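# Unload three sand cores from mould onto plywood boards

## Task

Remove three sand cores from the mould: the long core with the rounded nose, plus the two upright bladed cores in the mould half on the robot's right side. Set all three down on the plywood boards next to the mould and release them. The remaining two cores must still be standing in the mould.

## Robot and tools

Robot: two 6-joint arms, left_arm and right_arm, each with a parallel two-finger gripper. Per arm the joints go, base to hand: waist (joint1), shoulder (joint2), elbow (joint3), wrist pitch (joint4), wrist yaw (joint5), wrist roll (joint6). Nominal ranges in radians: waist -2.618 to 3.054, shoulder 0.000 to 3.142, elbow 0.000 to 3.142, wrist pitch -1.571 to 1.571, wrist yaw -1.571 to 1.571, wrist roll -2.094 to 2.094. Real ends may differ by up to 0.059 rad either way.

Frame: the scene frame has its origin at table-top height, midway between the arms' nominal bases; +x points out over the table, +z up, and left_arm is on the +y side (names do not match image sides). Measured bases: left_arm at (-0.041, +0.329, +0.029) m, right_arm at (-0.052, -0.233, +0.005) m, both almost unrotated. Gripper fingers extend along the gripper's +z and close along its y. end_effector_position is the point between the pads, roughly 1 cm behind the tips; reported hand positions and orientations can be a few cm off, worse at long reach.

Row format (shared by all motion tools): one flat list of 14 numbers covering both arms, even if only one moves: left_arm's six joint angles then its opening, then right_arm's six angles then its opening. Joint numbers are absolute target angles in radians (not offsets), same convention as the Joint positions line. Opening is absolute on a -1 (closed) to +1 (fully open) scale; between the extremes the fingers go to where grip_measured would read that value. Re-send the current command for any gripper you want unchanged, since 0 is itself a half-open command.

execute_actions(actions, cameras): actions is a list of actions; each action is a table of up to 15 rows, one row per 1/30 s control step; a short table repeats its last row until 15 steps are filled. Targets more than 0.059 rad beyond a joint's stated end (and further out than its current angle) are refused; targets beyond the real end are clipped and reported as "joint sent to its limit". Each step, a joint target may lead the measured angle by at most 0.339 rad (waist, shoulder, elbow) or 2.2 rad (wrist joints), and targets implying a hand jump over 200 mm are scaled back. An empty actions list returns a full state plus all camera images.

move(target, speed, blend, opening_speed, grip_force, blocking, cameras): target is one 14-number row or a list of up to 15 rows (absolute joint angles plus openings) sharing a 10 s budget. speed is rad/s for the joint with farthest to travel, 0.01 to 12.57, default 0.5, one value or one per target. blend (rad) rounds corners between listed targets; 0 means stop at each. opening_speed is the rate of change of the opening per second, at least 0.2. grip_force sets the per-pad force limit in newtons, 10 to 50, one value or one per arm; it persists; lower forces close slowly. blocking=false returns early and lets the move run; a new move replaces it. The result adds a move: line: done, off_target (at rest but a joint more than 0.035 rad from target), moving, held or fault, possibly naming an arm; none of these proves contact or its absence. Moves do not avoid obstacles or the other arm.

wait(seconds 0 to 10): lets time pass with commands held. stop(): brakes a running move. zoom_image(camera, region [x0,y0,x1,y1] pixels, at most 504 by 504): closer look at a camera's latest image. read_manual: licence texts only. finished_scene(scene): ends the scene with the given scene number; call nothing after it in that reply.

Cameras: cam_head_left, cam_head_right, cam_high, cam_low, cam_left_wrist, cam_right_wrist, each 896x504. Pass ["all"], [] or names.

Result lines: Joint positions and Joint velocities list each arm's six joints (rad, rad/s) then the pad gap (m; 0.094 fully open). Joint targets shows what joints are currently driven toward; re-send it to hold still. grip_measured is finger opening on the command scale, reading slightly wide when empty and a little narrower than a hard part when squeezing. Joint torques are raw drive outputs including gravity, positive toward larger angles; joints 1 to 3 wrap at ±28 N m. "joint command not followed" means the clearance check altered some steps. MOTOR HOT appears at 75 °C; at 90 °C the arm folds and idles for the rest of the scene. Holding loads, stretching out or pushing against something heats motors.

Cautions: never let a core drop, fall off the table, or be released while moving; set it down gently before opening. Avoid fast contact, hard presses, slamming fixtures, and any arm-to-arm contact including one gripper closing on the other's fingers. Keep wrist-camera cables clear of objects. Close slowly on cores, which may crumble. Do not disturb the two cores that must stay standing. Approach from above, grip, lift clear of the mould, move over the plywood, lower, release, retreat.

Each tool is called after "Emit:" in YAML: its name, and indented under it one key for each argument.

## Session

Emit:
execute_actions:
  actions: []

Scene clock: 0.00 s.
left_arm: end_effector_position=(+0.2183, +0.2617, +0.3639) grip_measured=+1.000 end_effector_quat_wxyz=(+0.716, -0.179, +0.614, -0.281) | right_arm: end_effector_position=(+0.2261, -0.1367, +0.3456) grip_measured=+1.000 end_effector_quat_wxyz=(+0.692, +0.062, +0.667, +0.269)
Joint positions: left_arm=[-0.501 0.468 0.452 0.218 -0.426 -0.572 0.094] | right_arm=[0.466 0.596 0.57 0.129 0.137 0.448 0.094]
Joint velocities: within noise
Joint torques (N m): no reading
Motor temperatures (°C): left_arm=[23 35 34 28 22 22 25] | right_arm=[25 33 29 30 21 24 21]
Heat: left arm: 35 °C; right arm: 33 °C.
Joint targets: left_arm=[-0.501 0.468 0.458 0.212 -0.426 -0.572] | right_arm=[0.466 0.596 0.580 0.130 0.137 0.448]
Tool commands: left_gripper/opening=+1.0 right_gripper/opening=+1.0

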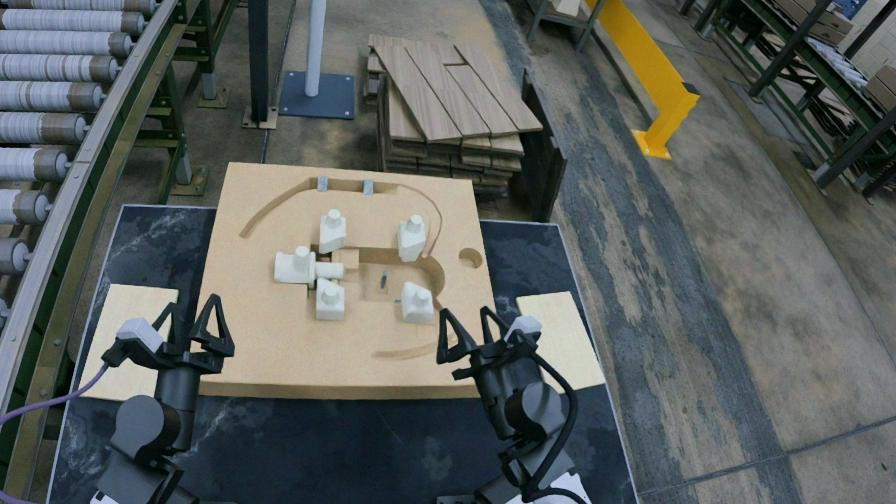

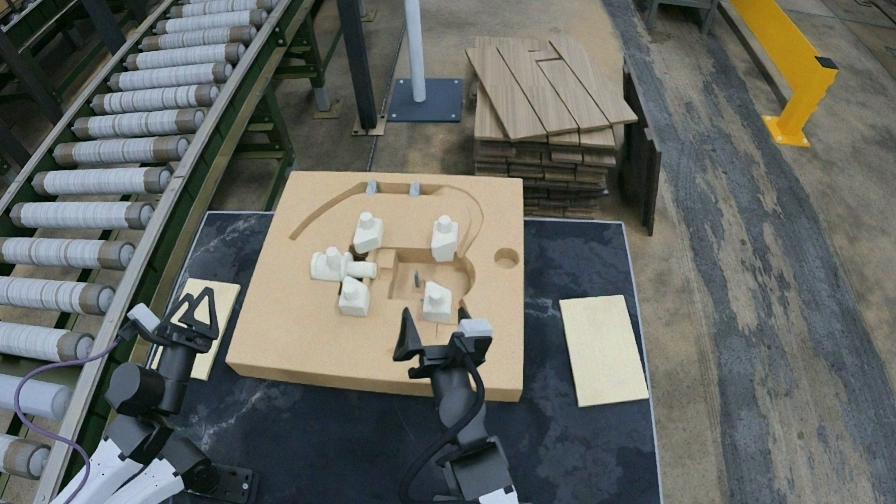

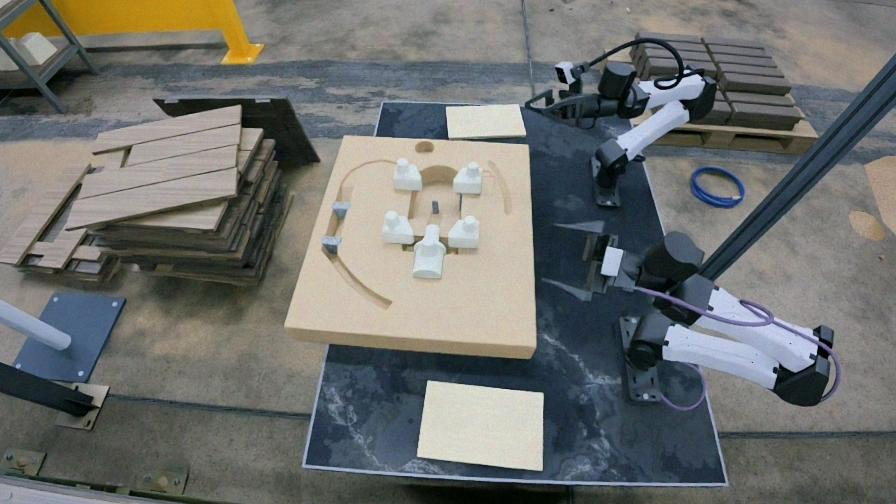

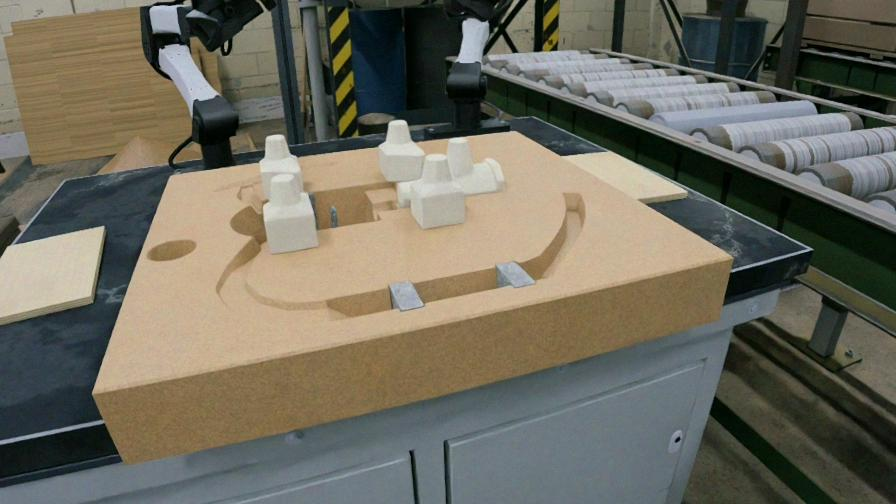

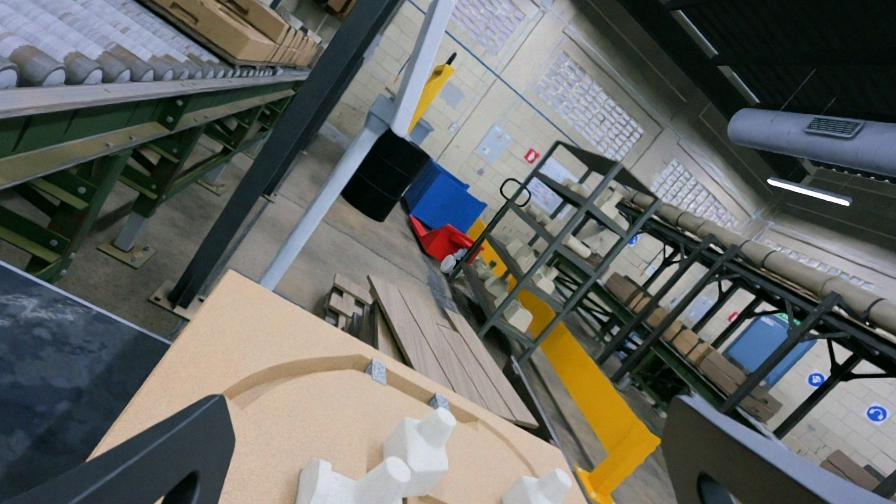

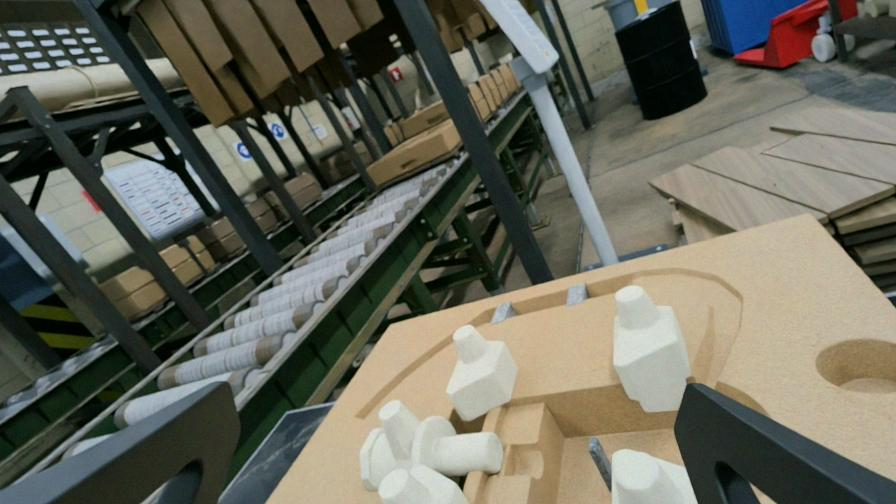

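Emit:
move:
  target: [-0.515,2.165,2.19,-0.985,-0.30,-0.439,0.25,0.285,1.9286,2.04,-1.3135,0,0.2,1]
  speed: 0.8
  opening_speed: 0.8
  grip_force: 30
  cameras: ["cam_left_wrist","cam_right_wrist"]

Scene clock: 7.73 s.
left_arm: end_effector_position=(+0.4568, +0.0966, +0.2254) grip_measured=+0.251 end_effector_quat_wxyz=(+0.328, -0.007, +0.944, -0.007) | right_arm: end_effector_position=(+0.3726, -0.1317, +0.2174) grip_measured=+1.000 end_effector_quat_wxyz=(+0.176, -0.012, +0.984, +0.035)
Joint positions: left_arm=[-0.51 2.157 2.161 -0.972 -0.313 -0.451 0.059] | right_arm=[0.289 1.92 2.014 -1.303 0.011 0.213 0.094]
Joint torques (N m): left_arm=[-0.64 -10.67 10.69 1.33 0.03 0.14] | right_arm=[-0.05 -9.94 7.73 0.88 -0.1 -0.23]
Heat: left arm: 37 °C; right arm: 33 °C.
Joint targets: left_arm=[-0.515 2.165 2.190 -0.985 -0.300 -0.439] | right_arm=[0.285 1.929 2.040 -1.313 0.000 0.200]
grip_force (N): 30, 30
move: done
Images, in order (width x height): cam_left_wrist 896x504, cam_right_wrist 896x504.

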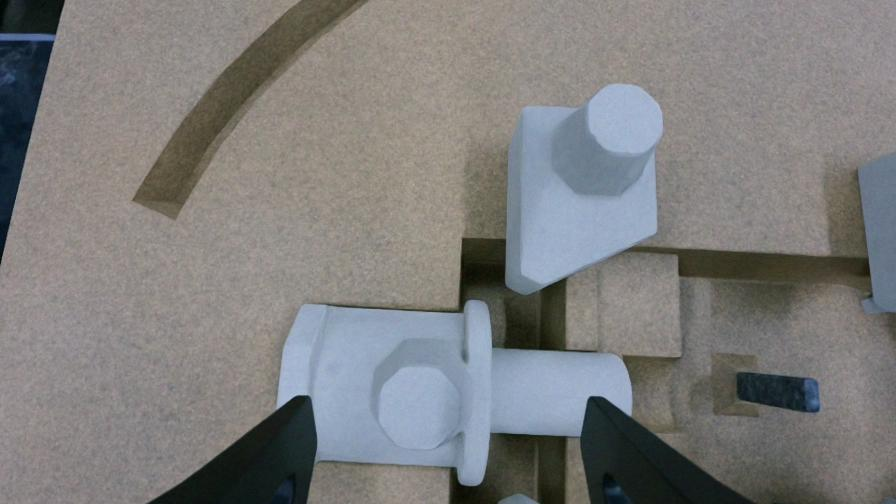

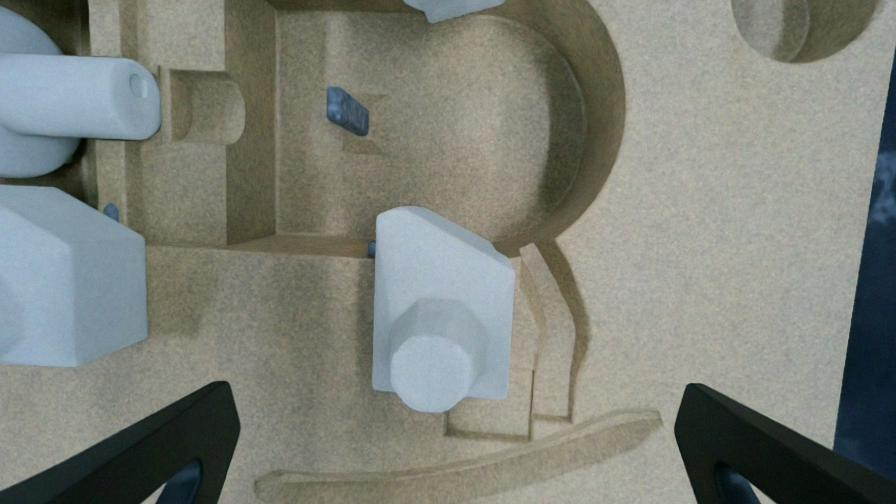

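Emit:
move:
  target:
    - [-0.482,2.125,1.895,-0.765,-0.30,-0.43,0.25,0.3025,1.8754,1.5865,-0.9131,0,0.18,1]
    - [-0.482,2.125,1.895,-0.765,-0.30,-0.43,-0.7,0.3025,1.8754,1.5865,-0.9131,0,0.18,0.0]
  speed: 0.35
  grip_force: 40
  cameras: ["cam_left_wrist","cam_right_wrist"]

Scene clock: 26.20 s.
left_arm: end_effector_position=(+0.4598, +0.1065, +0.1565) grip_measured=-0.265 end_effector_quat_wxyz=(+0.307, -0.008, +0.952, +0.001) | right_arm: end_effector_position=(+0.3725, -0.1224, +0.1115) grip_measured=+0.197 end_effector_quat_wxyz=(+0.155, -0.031, +0.987, +0.038)
Joint positions: left_arm=[-0.487 2.157 1.912 -0.768 -0.296 -0.441 0.035] | right_arm=[0.303 1.914 1.592 -0.929 -0.006 0.192 0.056]
Joint torques (N m): left_arm=[0.36 -14.16 6.6 1.42 -0.15 0.1] | right_arm=[0.27 -14.71 5.78 1.07 0.1 -0.22]
Motor temperatures (°C): left_arm=[23 41 39 30 22 22 25] | right_arm=[25 36 33 32 21 24 21]
Heat: left arm: 41 °C; right arm: 36 °C.
Joint targets: left_arm=[-0.482 2.125 1.895 -0.765 -0.300 -0.430] | right_arm=[0.302 1.875 1.586 -0.913 0.000 0.180]
grip_force (N): 40, 40
move: off_target (right_arm); target 2's new numbers were sent with right_arm's shoulder 0.038 rad from that target; right_arm: the shoulder is farthest, 0.038 rad from its target
Images, in order (width x height): cam_left_wrist 896x504, cam_right_wrist 896x504.

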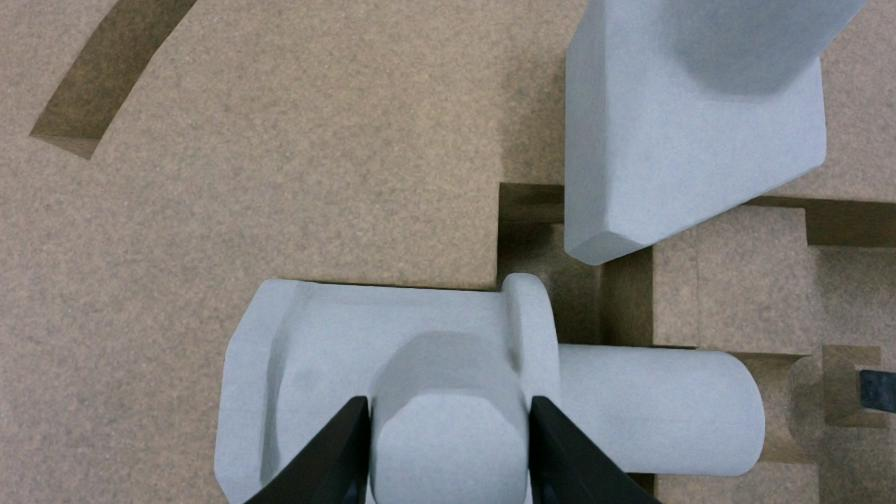

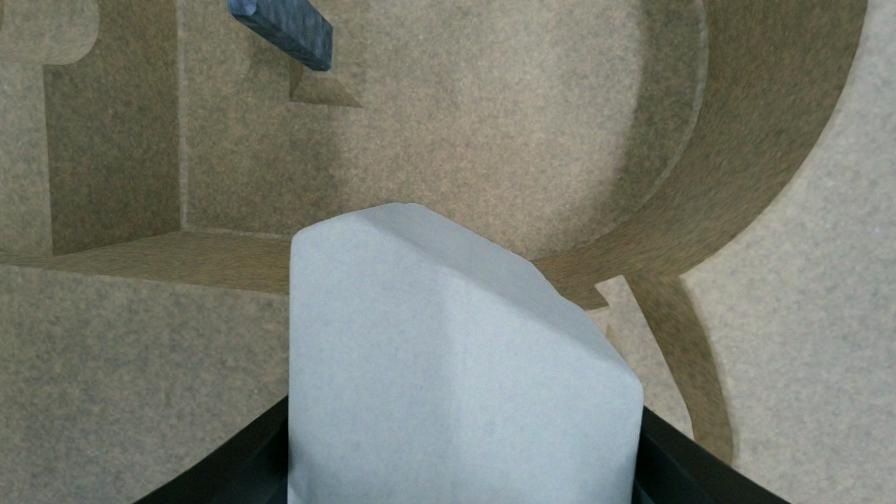

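Emit:
move:
  target:
    - [-0.482,2.15,2.17,-0.97,-0.30,-0.43,-0.7,0.3025,1.89,1.8,-1.11,0,0.18,0]
    - [-0.482,2.26,2.53,-1.21,-0.30,-0.43,-0.7,0.3025,1.945,2.15,-1.389,0,0.18,0]
    - [-0.2,2.25,2.5,-1.2,-0.30,-0.43,-0.7,-0.3,1.9,2.05,-1.2,0,0.1,0]
    - [0.262,1.725,1.40,-0.70,-0.367,-0.624,-0.7,-0.473,1.836,0.95,0.54,0,0,0]
  speed: [0.3,0.4,0.6,0.8]
  blend: [0.1,0.1,0.12,0]
  cameras: ["cam_left_wrist","cam_low","cam_high","cam_head_right"]

Emit:
zoom_image:
  camera: "cam_low"
  region: [0, 100, 250, 350]

Emit:
zoom_image:
  camera: "cam_high"
  region: [400, 60, 560, 160]

Scene clock: 52.67 s.
left_arm: end_effector_position=(+0.3535, +0.4809, +0.1386) grip_measured=-0.271 end_effector_quat_wxyz=(+0.220, -0.428, +0.869, +0.116) | right_arm: end_effector_position=(+0.3939, -0.4873, +0.0864) grip_measured=+0.170 end_effector_quat_wxyz=(+0.495, +0.225, +0.829, -0.128)
Joint positions: left_arm=[0.263 1.791 1.39 -0.771 -0.317 -0.612 0.034] | right_arm=[-0.469 1.893 0.942 0.453 -0.001 0.012 0.055]
Joint torques (N m): left_arm=[-0.14 -13.96 8.7 1.8 -0.65 -0.11] | right_arm=[0.03 -16.06 6.37 2.59 -0.01 -0.19]
Motor temperatures (°C): left_arm=[23 54 40 32 22 22 26] | right_arm=[25 41 33 33 21 24 22]
Heat: left arm: 54 °C; right arm: 41 °C.
Joint targets: left_arm=[0.262 1.725 1.400 -0.700 -0.367 -0.624] | right_arm=[-0.473 1.836 0.950 0.540 0.000 0.000]
grip_force (N): 40, 40
move: off_target (left_arm, right_arm); left_arm: the wrist pitch is farthest, 0.071 rad from its target; right_arm: the wrist pitch is farthest, 0.087 rad from its target
Images, in order (width x height): cam_head_right 896x504, cam_high 896x504, cam_low 896x504, cam_left_wrist 896x504.

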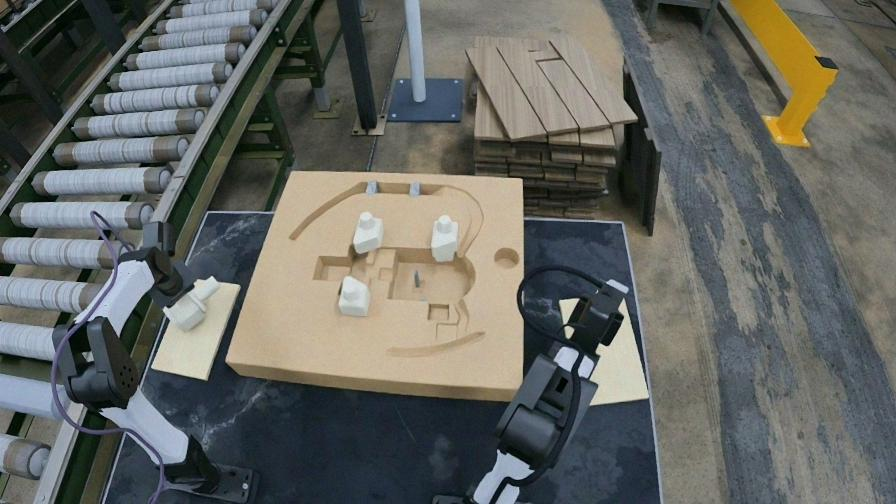

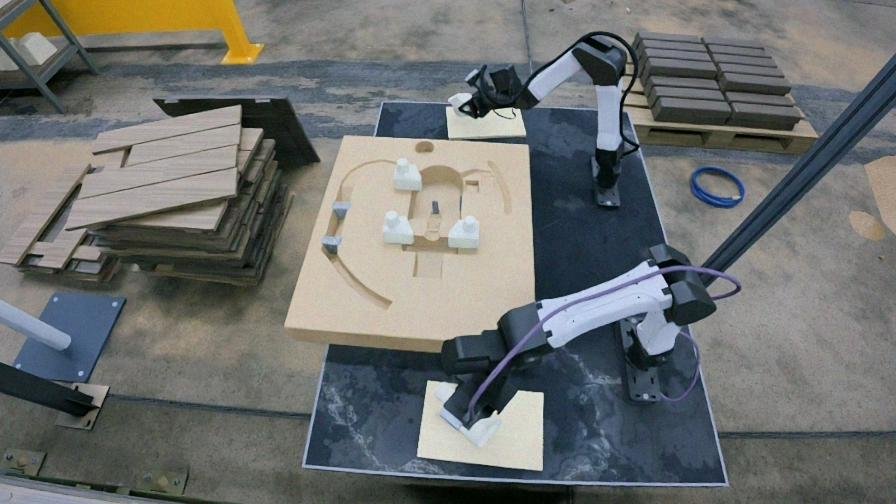

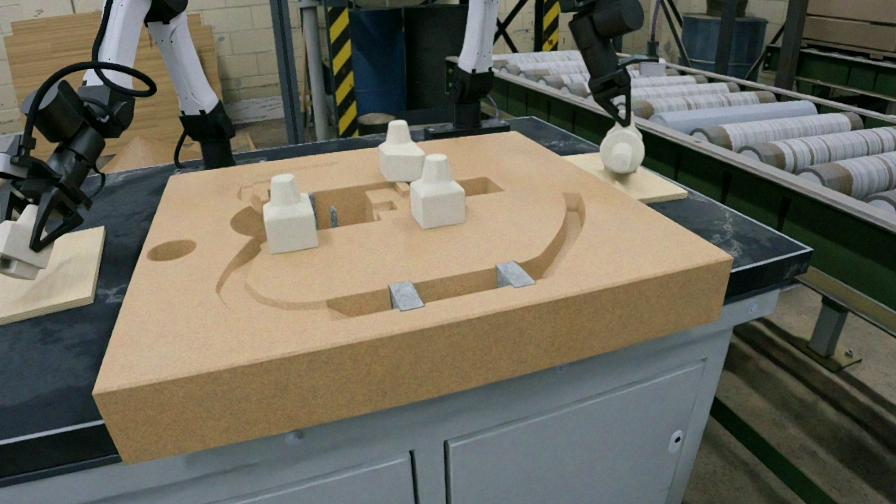

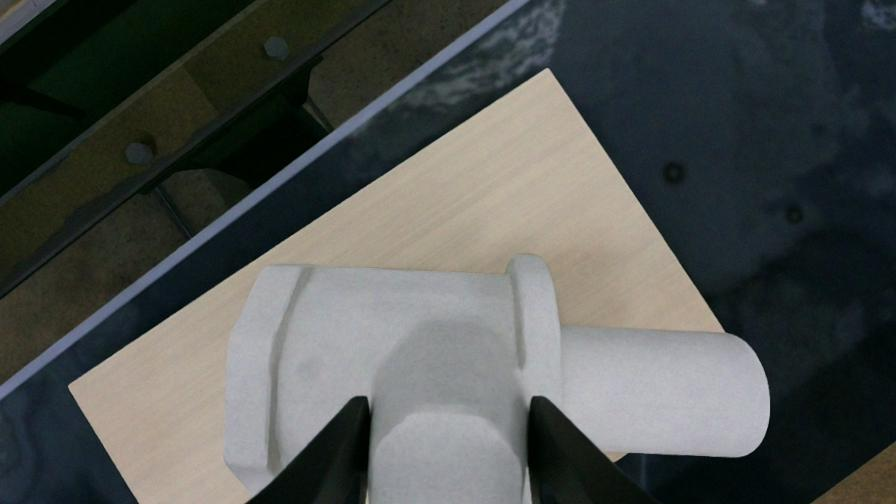

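Scaled by 2.016 from the camera's 896x504 image, which has a finer 1280x720 frame.

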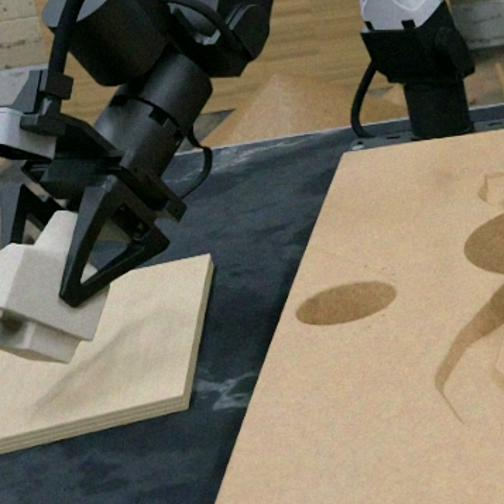

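Scaled by 3.150 from the camera's 896x504 image, which has a finer 1280x720 frame.

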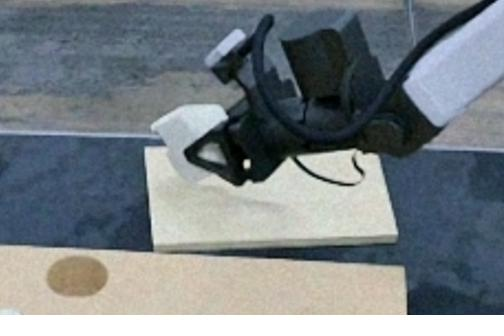

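Emit:
move:
  target:
    - [0.262,1.75,1.25,-0.545,-0.367,-0.624,-0.7,-0.463,2.05,0.89,0.70,0,0,0]
    - [0.262,1.75,1.25,-0.545,-0.367,-0.624,-0.1,-0.463,2.05,0.89,0.70,0,0,0.19]
    - [0.262,1.75,1.25,-0.545,-0.367,-0.624,-0.1,-0.463,2.14,0.88,0.77,0,0,0.19]
  speed: 0.16
  opening_speed: 0.4
  cameras: ["cam_left_wrist","cam_low","cam_high"]

Emit:
zoom_image:
  camera: "cam_low"
  region: [0, 100, 250, 350]

Emit:
zoom_image:
  camera: "cam_high"
  region: [400, 60, 560, 160]

Scene clock: 63.30 s.
left_arm: end_effector_position=(+0.3623, +0.4872, +0.1279) grip_measured=-0.101 end_effector_quat_wxyz=(+0.272, -0.432, +0.851, +0.121) | right_arm: end_effector_position=(+0.4000, -0.4903, +0.0276) grip_measured=+0.192 end_effector_quat_wxyz=(+0.516, +0.218, +0.817, -0.135)
Joint positions: left_arm=[0.259 1.766 1.264 -0.566 -0.352 -0.612 0.042] | right_arm=[-0.467 2.114 0.888 0.782 0 0.005 0.056]
Joint torques (N m): left_arm=[0.24 -9.43 6.53 1.51 -0.27 -0.09] | right_arm=[0.64 -8.5 4.19 1.72 -0.01 -0.12]
Motor temperatures (°C): left_arm=[23 57 40 33 22 22 26] | right_arm=[25 43 34 37 21 24 22]
Heat: left arm: 57 °C; right arm: 43 °C.
Joint targets: left_arm=[0.262 1.750 1.250 -0.545 -0.367 -0.624] | right_arm=[-0.463 2.140 0.880 0.770 0.000 0.000]
grip_force (N): 40, 40
move: done; target 2's new numbers were sent with left_arm's wrist pitch 0.084 rad from that target
Images, in order (width x height): cam_high 896x504, cam_low 896x504, cam_left_wrist 896x504.

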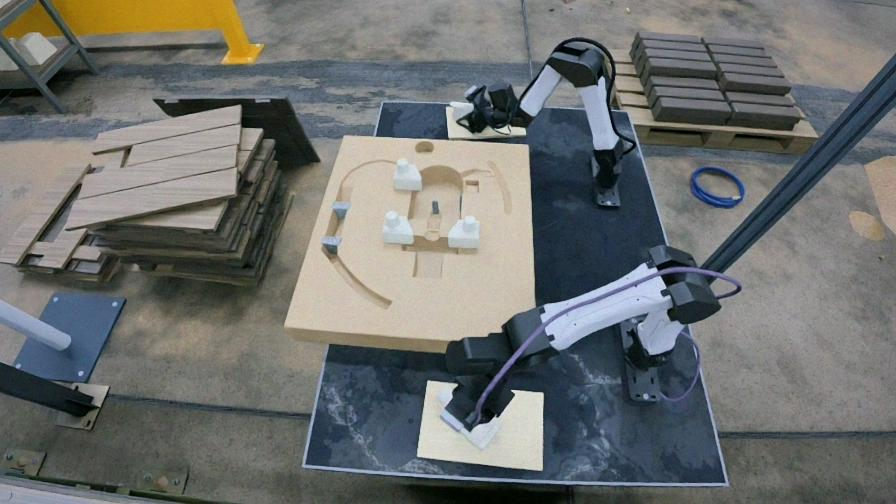

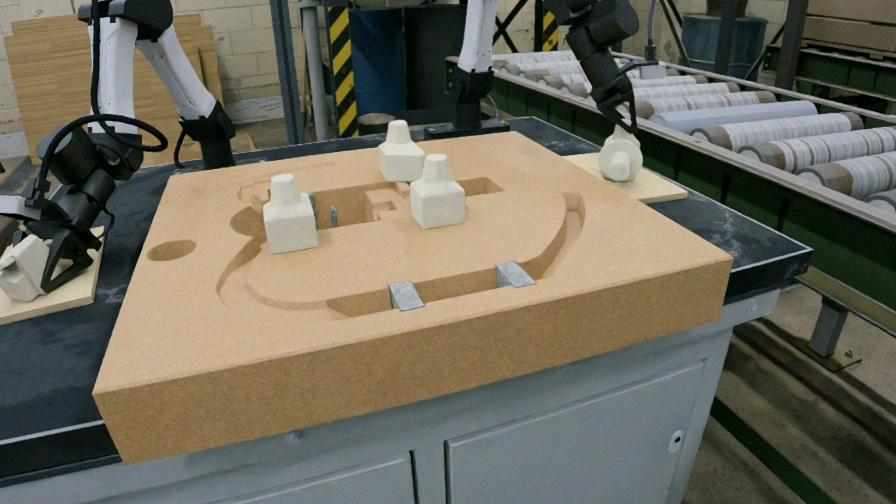

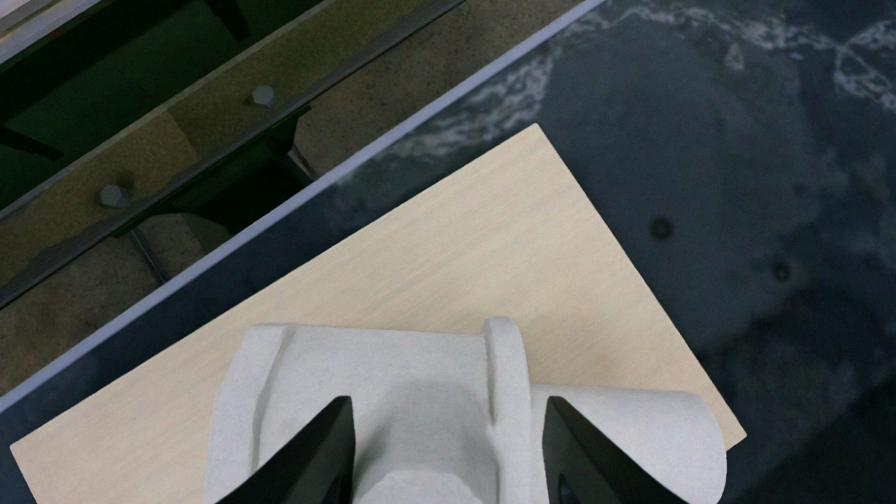

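Scaled by 2.016 from the camera's 896x504 image, which has a finer 1280x720 frame.

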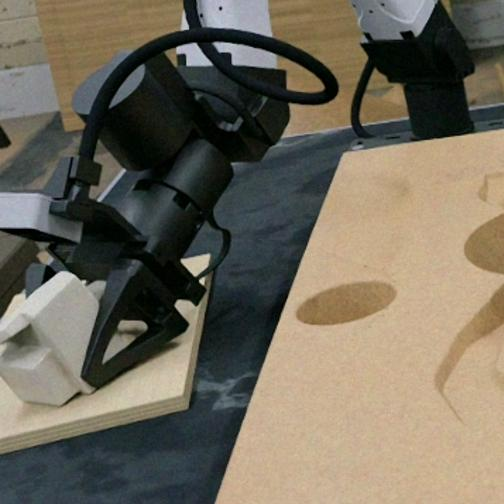

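Scaled by 3.150 from the camera's 896x504 image, which has a finer 1280x720 frame.

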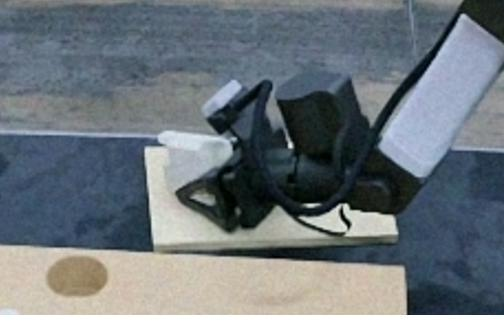

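Emit:
move:
  target:
    - [0.262,1.76,1.255,-0.55,-0.367,-0.624,0.2,-0.463,2.13,0.885,0.77,0,0,1]
    - [0.262,1.73,1.45,-0.78,-0.367,-0.624,0.2,-0.463,1.589,0.5,0.68,0,0,1]
    - [0.1,1.3,1.5,-1.0,0,0,0.2,-0.463,1.45,1.447,-0.9,0,0,1]
    - [0,1.17,1.447,-1.127,0,0,0.2,0.222,1.6,1.9,-1.127,0,0.18,1]
    - [0,1.17,1.447,-1.127,0,0,0.2,0.222,2.29,2.44,-0.92,0,0.18,1]
  speed: [0.3,0.4,0.8,1.0,0.8]
  blend: [0,0.1,0.15,0.15,0]
  opening_speed: 0.6
  cameras: ["cam_right_wrist","cam_high","cam_head_right"]

Emit:
zoom_image:
  camera: "cam_high"
  region: [400, 60, 560, 160]

Scene clock: 80.77 s.
left_arm: end_effector_position=(+0.2642, +0.3254, +0.3310) grip_measured=+0.198 end_effector_quat_wxyz=(+0.364, +0.000, +0.931, +0.001) | right_arm: end_effector_position=(+0.5389, -0.1319, +0.2290) grip_measured=+0.998 end_effector_quat_wxyz=(+0.366, -0.002, +0.929, +0.061)
Joint positions: left_arm=[0.005 1.179 1.467 -1.113 -0.014 -0.013 0.056] | right_arm=[0.22 2.286 2.414 -0.939 0.002 0.167 0.094]
Joint torques (N m): left_arm=[-0.55 -3.62 5.74 1.55 0.23 0.13] | right_arm=[0.55 -14.04 8.27 1.74 -0.02 0.08]
Heat: left arm: 54 °C; right arm: 43 °C.
Joint targets: left_arm=[0.000 1.170 1.447 -1.127 0.000 0.000] | right_arm=[0.222 2.290 2.440 -0.920 0.000 0.180]
grip_force (N): 40, 40
move: done
Images, in order (width x height): cam_head_right 896x504, cam_high 896x504, cam_right_wrist 896x504.

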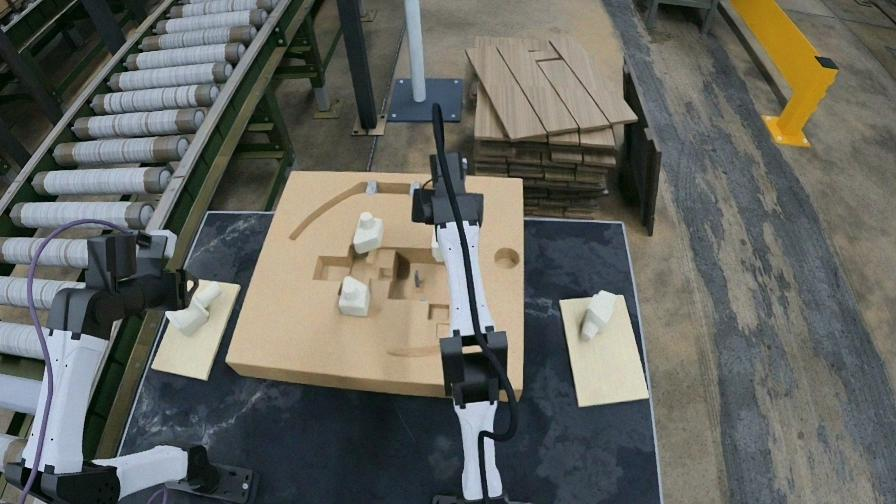

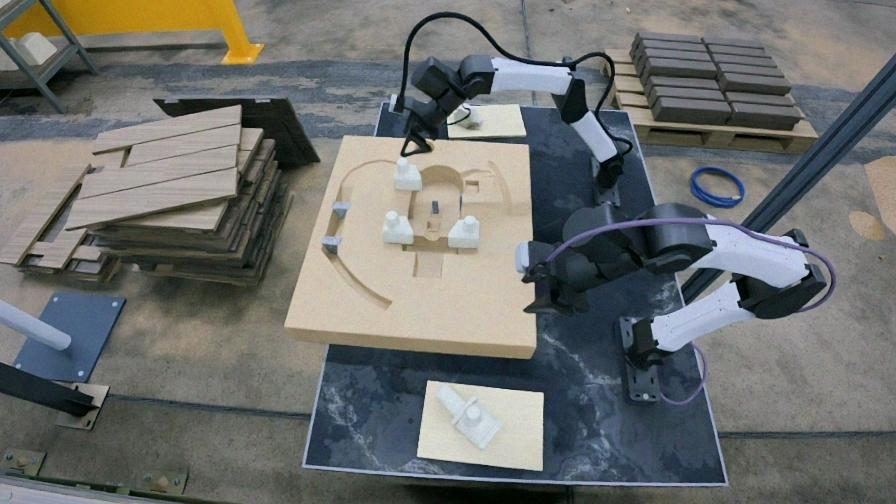

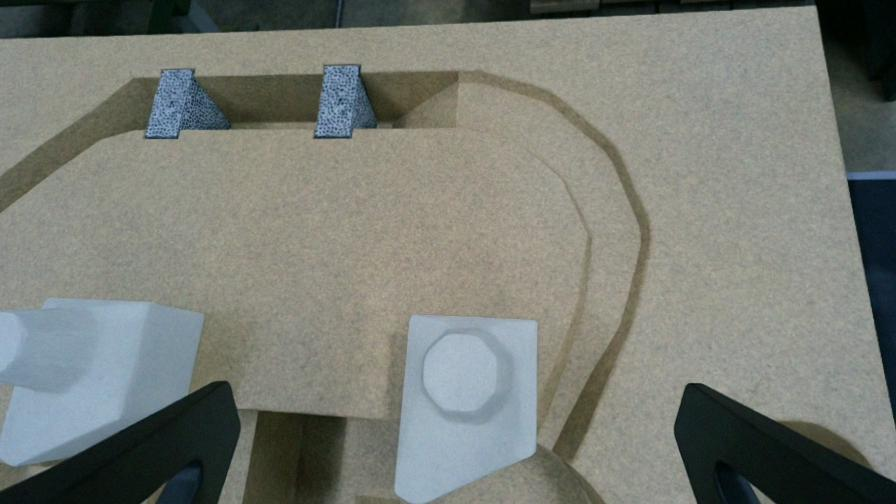

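Scaled by 3.150 from the camera's 896x504 image, which has a finer 1280x720 frame.

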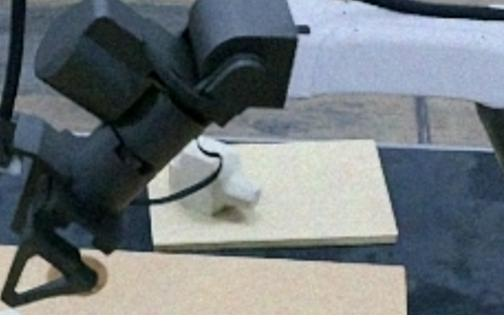

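Emit:
move:
  target:
    - [0,1.17,1.447,-1.127,0,0,0.2,0.219,2.255,1.98,-0.465,0,0.18,1]
    - [0,1.17,1.447,-1.127,0,0,0.2,0.219,2.255,1.98,-0.465,0,0.18,0.0]
  speed: 0.35
  cameras: []

Scene clock: 91.10 s.
left_arm: end_effector_position=(+0.2642, +0.3254, +0.3310) grip_measured=+0.198 end_effector_quat_wxyz=(+0.364, +0.000, +0.931, +0.001) | right_arm: end_effector_position=(+0.5595, -0.1280, +0.1276) grip_measured=+0.195 end_effector_quat_wxyz=(+0.377, -0.001, +0.924, +0.064)
Joint positions: left_arm=[0.005 1.179 1.467 -1.113 -0.014 -0.013 0.056] | right_arm=[0.22 2.286 1.986 -0.487 0 0.168 0.056]
Joint torques (N m): left_arm=[-0.58 -3.6 5.68 1.55 0.22 0.16] | right_arm=[0.17 -17.96 6.41 1.74 -0.02 0.06]
Motor temperatures (°C): left_arm=[23 50 40 32 22 22 25] | right_arm=[25 46 35 37 21 24 22]
Heat: left arm: 50 °C; right arm: 46 °C.
Joint targets: left_arm=[0.000 1.170 1.447 -1.127 0.000 0.000] | right_arm=[0.219 2.255 1.980 -0.465 0.000 0.180]
grip_force (N): 40, 40
move: done
No camera images: "cameras" was empty.

Emit:
move:
  target:
    - [0,1.17,1.447,-1.127,0,0,0.2,0.219,2.30,2.24,-0.65,0,0.18,0]
    - [0,1.17,1.447,-1.127,0,0,0.2,0.219,2.335,2.48,-0.86,0,0.18,0]
    - [0,1.17,1.447,-1.127,0,0,0.2,-0.2,1.88,2.02,-0.65,0,0.1,0]
    - [0,1.17,1.447,-1.127,0,0,0.2,-0.635,1.70,0.76,0.78,0,0.2,0]
    - [0,1.17,1.447,-1.127,0,0,0.2,-0.635,1.79,0.60,0.92,0,0.2,0]
  speed: [0.3,0.4,0.7,0.8,0.2]
  blend: [0.1,0.1,0.15,0.05,0]
  grip_force: [40,25]
  cameras: ["cam_low","cam_high","cam_right_wrist"]

Emit:
zoom_image:
  camera: "cam_low"
  region: [0, 100, 250, 350]

Emit:
zoom_image:
  camera: "cam_high"
  region: [400, 60, 560, 160]

Scene clock: 107.07 s.
left_arm: end_effector_position=(+0.2642, +0.3254, +0.3310) grip_measured=+0.198 end_effector_quat_wxyz=(+0.364, +0.000, +0.931, +0.001) | right_arm: end_effector_position=(+0.3058, -0.5245, +0.0989) grip_measured=+0.196 end_effector_quat_wxyz=(+0.573, +0.339, +0.731, -0.147)
Joint positions: left_arm=[0.005 1.179 1.467 -1.113 -0.014 -0.013 0.056] | right_arm=[-0.633 1.781 0.603 0.873 0.002 0.184 0.056]
Joint torques (N m): left_arm=[-0.64 -3.69 5.71 1.55 0.23 0.15] | right_arm=[0.2 -7.34 4.92 2.29 -0.04 0.03]
Motor temperatures (°C): left_arm=[23 46 40 32 22 22 25] | right_arm=[25 52 35 39 21 24 22]
Heat: left arm: 46 °C; right arm: 52 °C.
Joint targets: left_arm=[0.000 1.170 1.447 -1.127 0.000 0.000] | right_arm=[-0.635 1.790 0.600 0.920 0.000 0.200]
grip_force (N): 40, 25
move: off_target (right_arm); right_arm: the wrist pitch is farthest, 0.047 rad from its target
Images, in order (width x height): cam_high 896x504, cam_low 896x504, cam_right_wrist 896x504.

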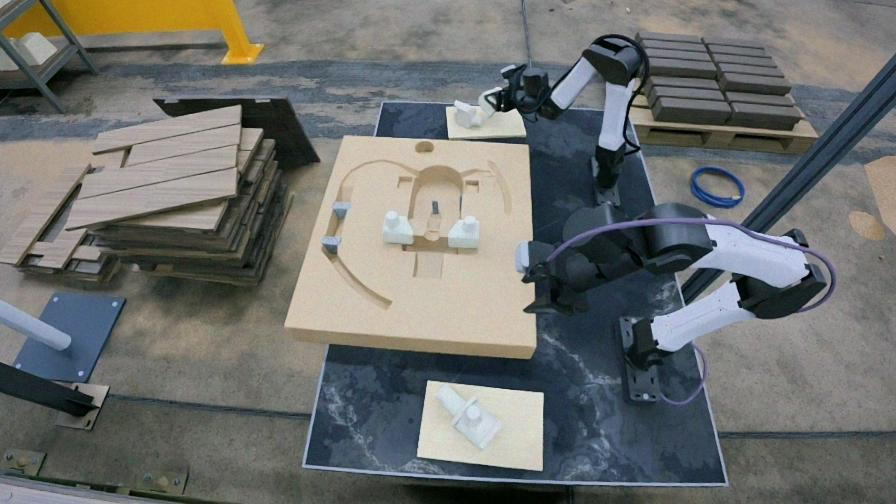

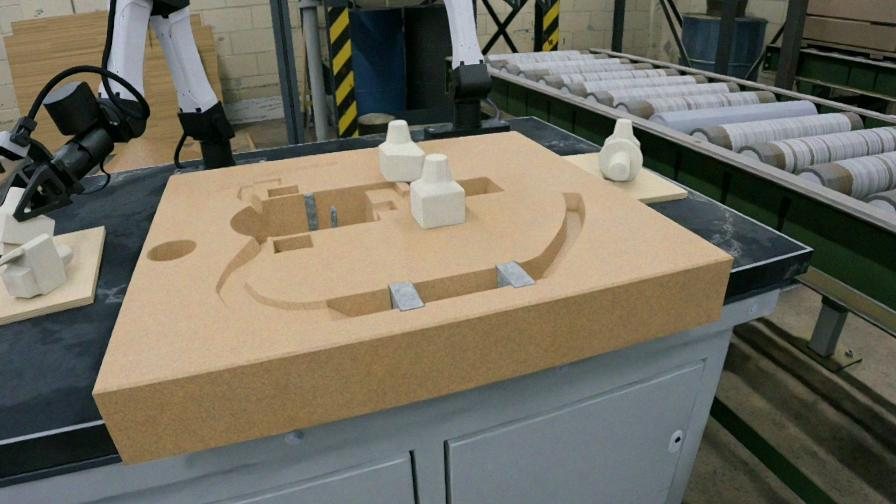

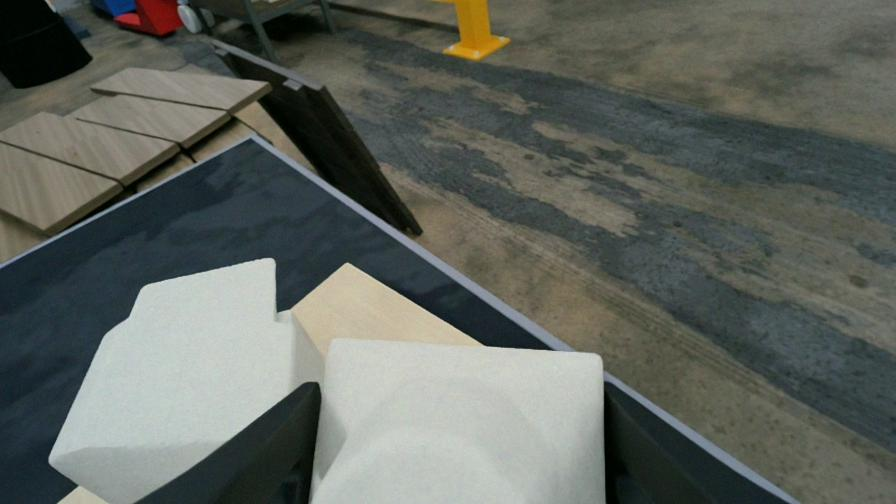

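Scaled by 2.016 from the camera's 896x504 image, which has a finer 1280x720 frame.

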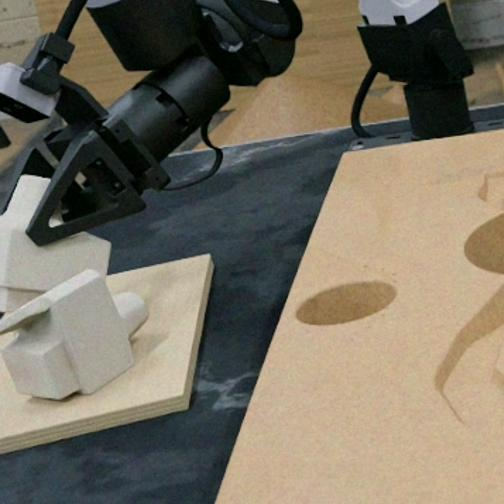

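Scaled by 3.150 from the camera's 896x504 image, which has a finer 1280x720 frame.

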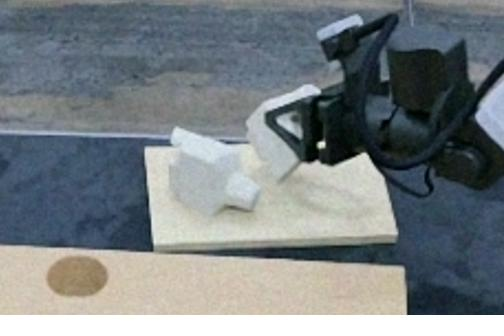

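Emit:
move:
  target:
    - [0,1.17,1.447,-1.127,0,0,0.2,-0.635,1.855,0.555,0.93,0,0.2,0]
    - [0,1.17,1.447,-1.127,0,0,0.2,-0.635,1.855,0.55,0.91,0,0.2,0.212]
    - [0,1.17,1.447,-1.127,0,0,0.2,-0.635,1.86,0.45,0.97,0,0.2,0.212]
  speed: 0.15
  opening_speed: 0.2
  grip_force: [40,15]
  cameras: ["cam_low","cam_high"]

Emit:
zoom_image:
  camera: "cam_low"
  region: [0, 100, 250, 350]

Emit:
zoom_image:
  camera: "cam_high"
  region: [400, 60, 560, 160]

Scene clock: 120.27 s.
left_arm: end_effector_position=(+0.2642, +0.3254, +0.3310) grip_measured=+0.198 end_effector_quat_wxyz=(+0.364, +0.000, +0.931, +0.001) | right_arm: end_effector_position=(+0.2785, -0.5012, +0.0472) grip_measured=+0.214 end_effector_quat_wxyz=(+0.538, +0.353, +0.754, -0.133)
Joint positions: left_arm=[0.005 1.179 1.467 -1.113 -0.014 -0.013 0.056] | right_arm=[-0.633 1.847 0.462 0.989 -0.003 0.195 0.057]
Joint torques (N m): left_arm=[-0.65 -3.58 5.72 1.54 0.21 0.12] | right_arm=[0.17 -6.48 3.22 1.7 0 -0.06]
Heat: left arm: 44 °C; right arm: 48 °C.
Joint targets: left_arm=[0.000 1.170 1.447 -1.127 0.000 0.000] | right_arm=[-0.635 1.860 0.450 0.970 0.000 0.200]
grip_force (N): 40, 15
move: done; target 2's new numbers were sent with right_arm's wrist pitch 0.083 rad from that target
Images, in order (width x height): cam_high 896x504, cam_low 896x504.

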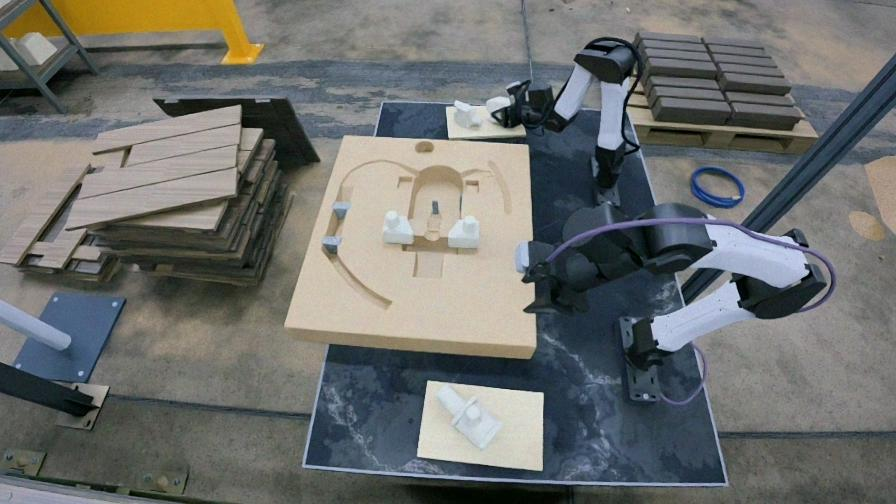

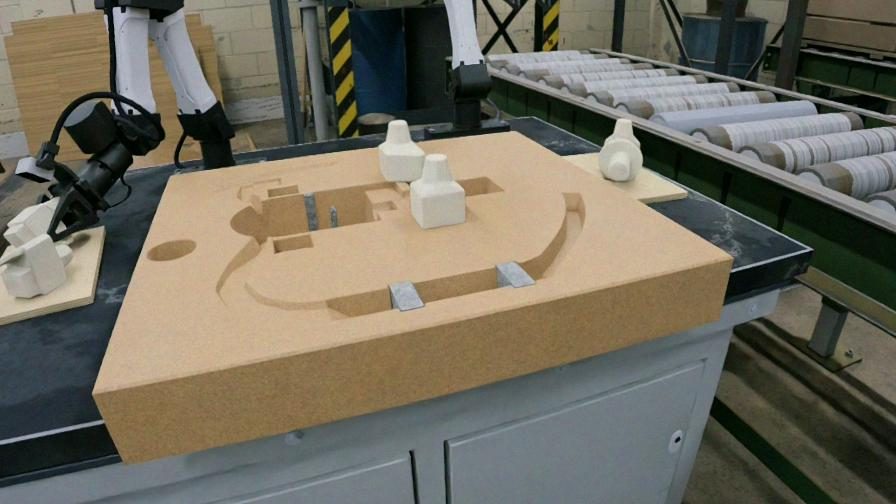

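Scaled by 2.016 from the camera's 896x504 image, which has a finer 1280x720 frame.

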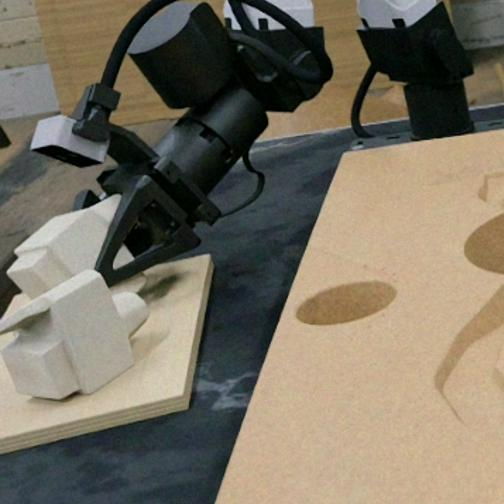

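Scaled by 3.150 from the camera's 896x504 image, which has a finer 1280x720 frame.

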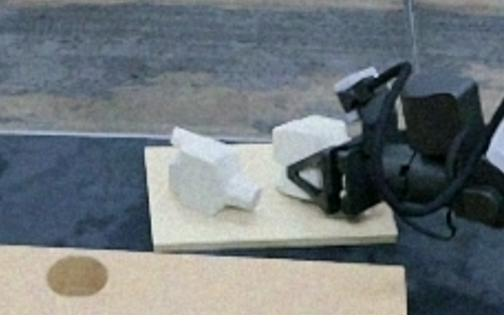

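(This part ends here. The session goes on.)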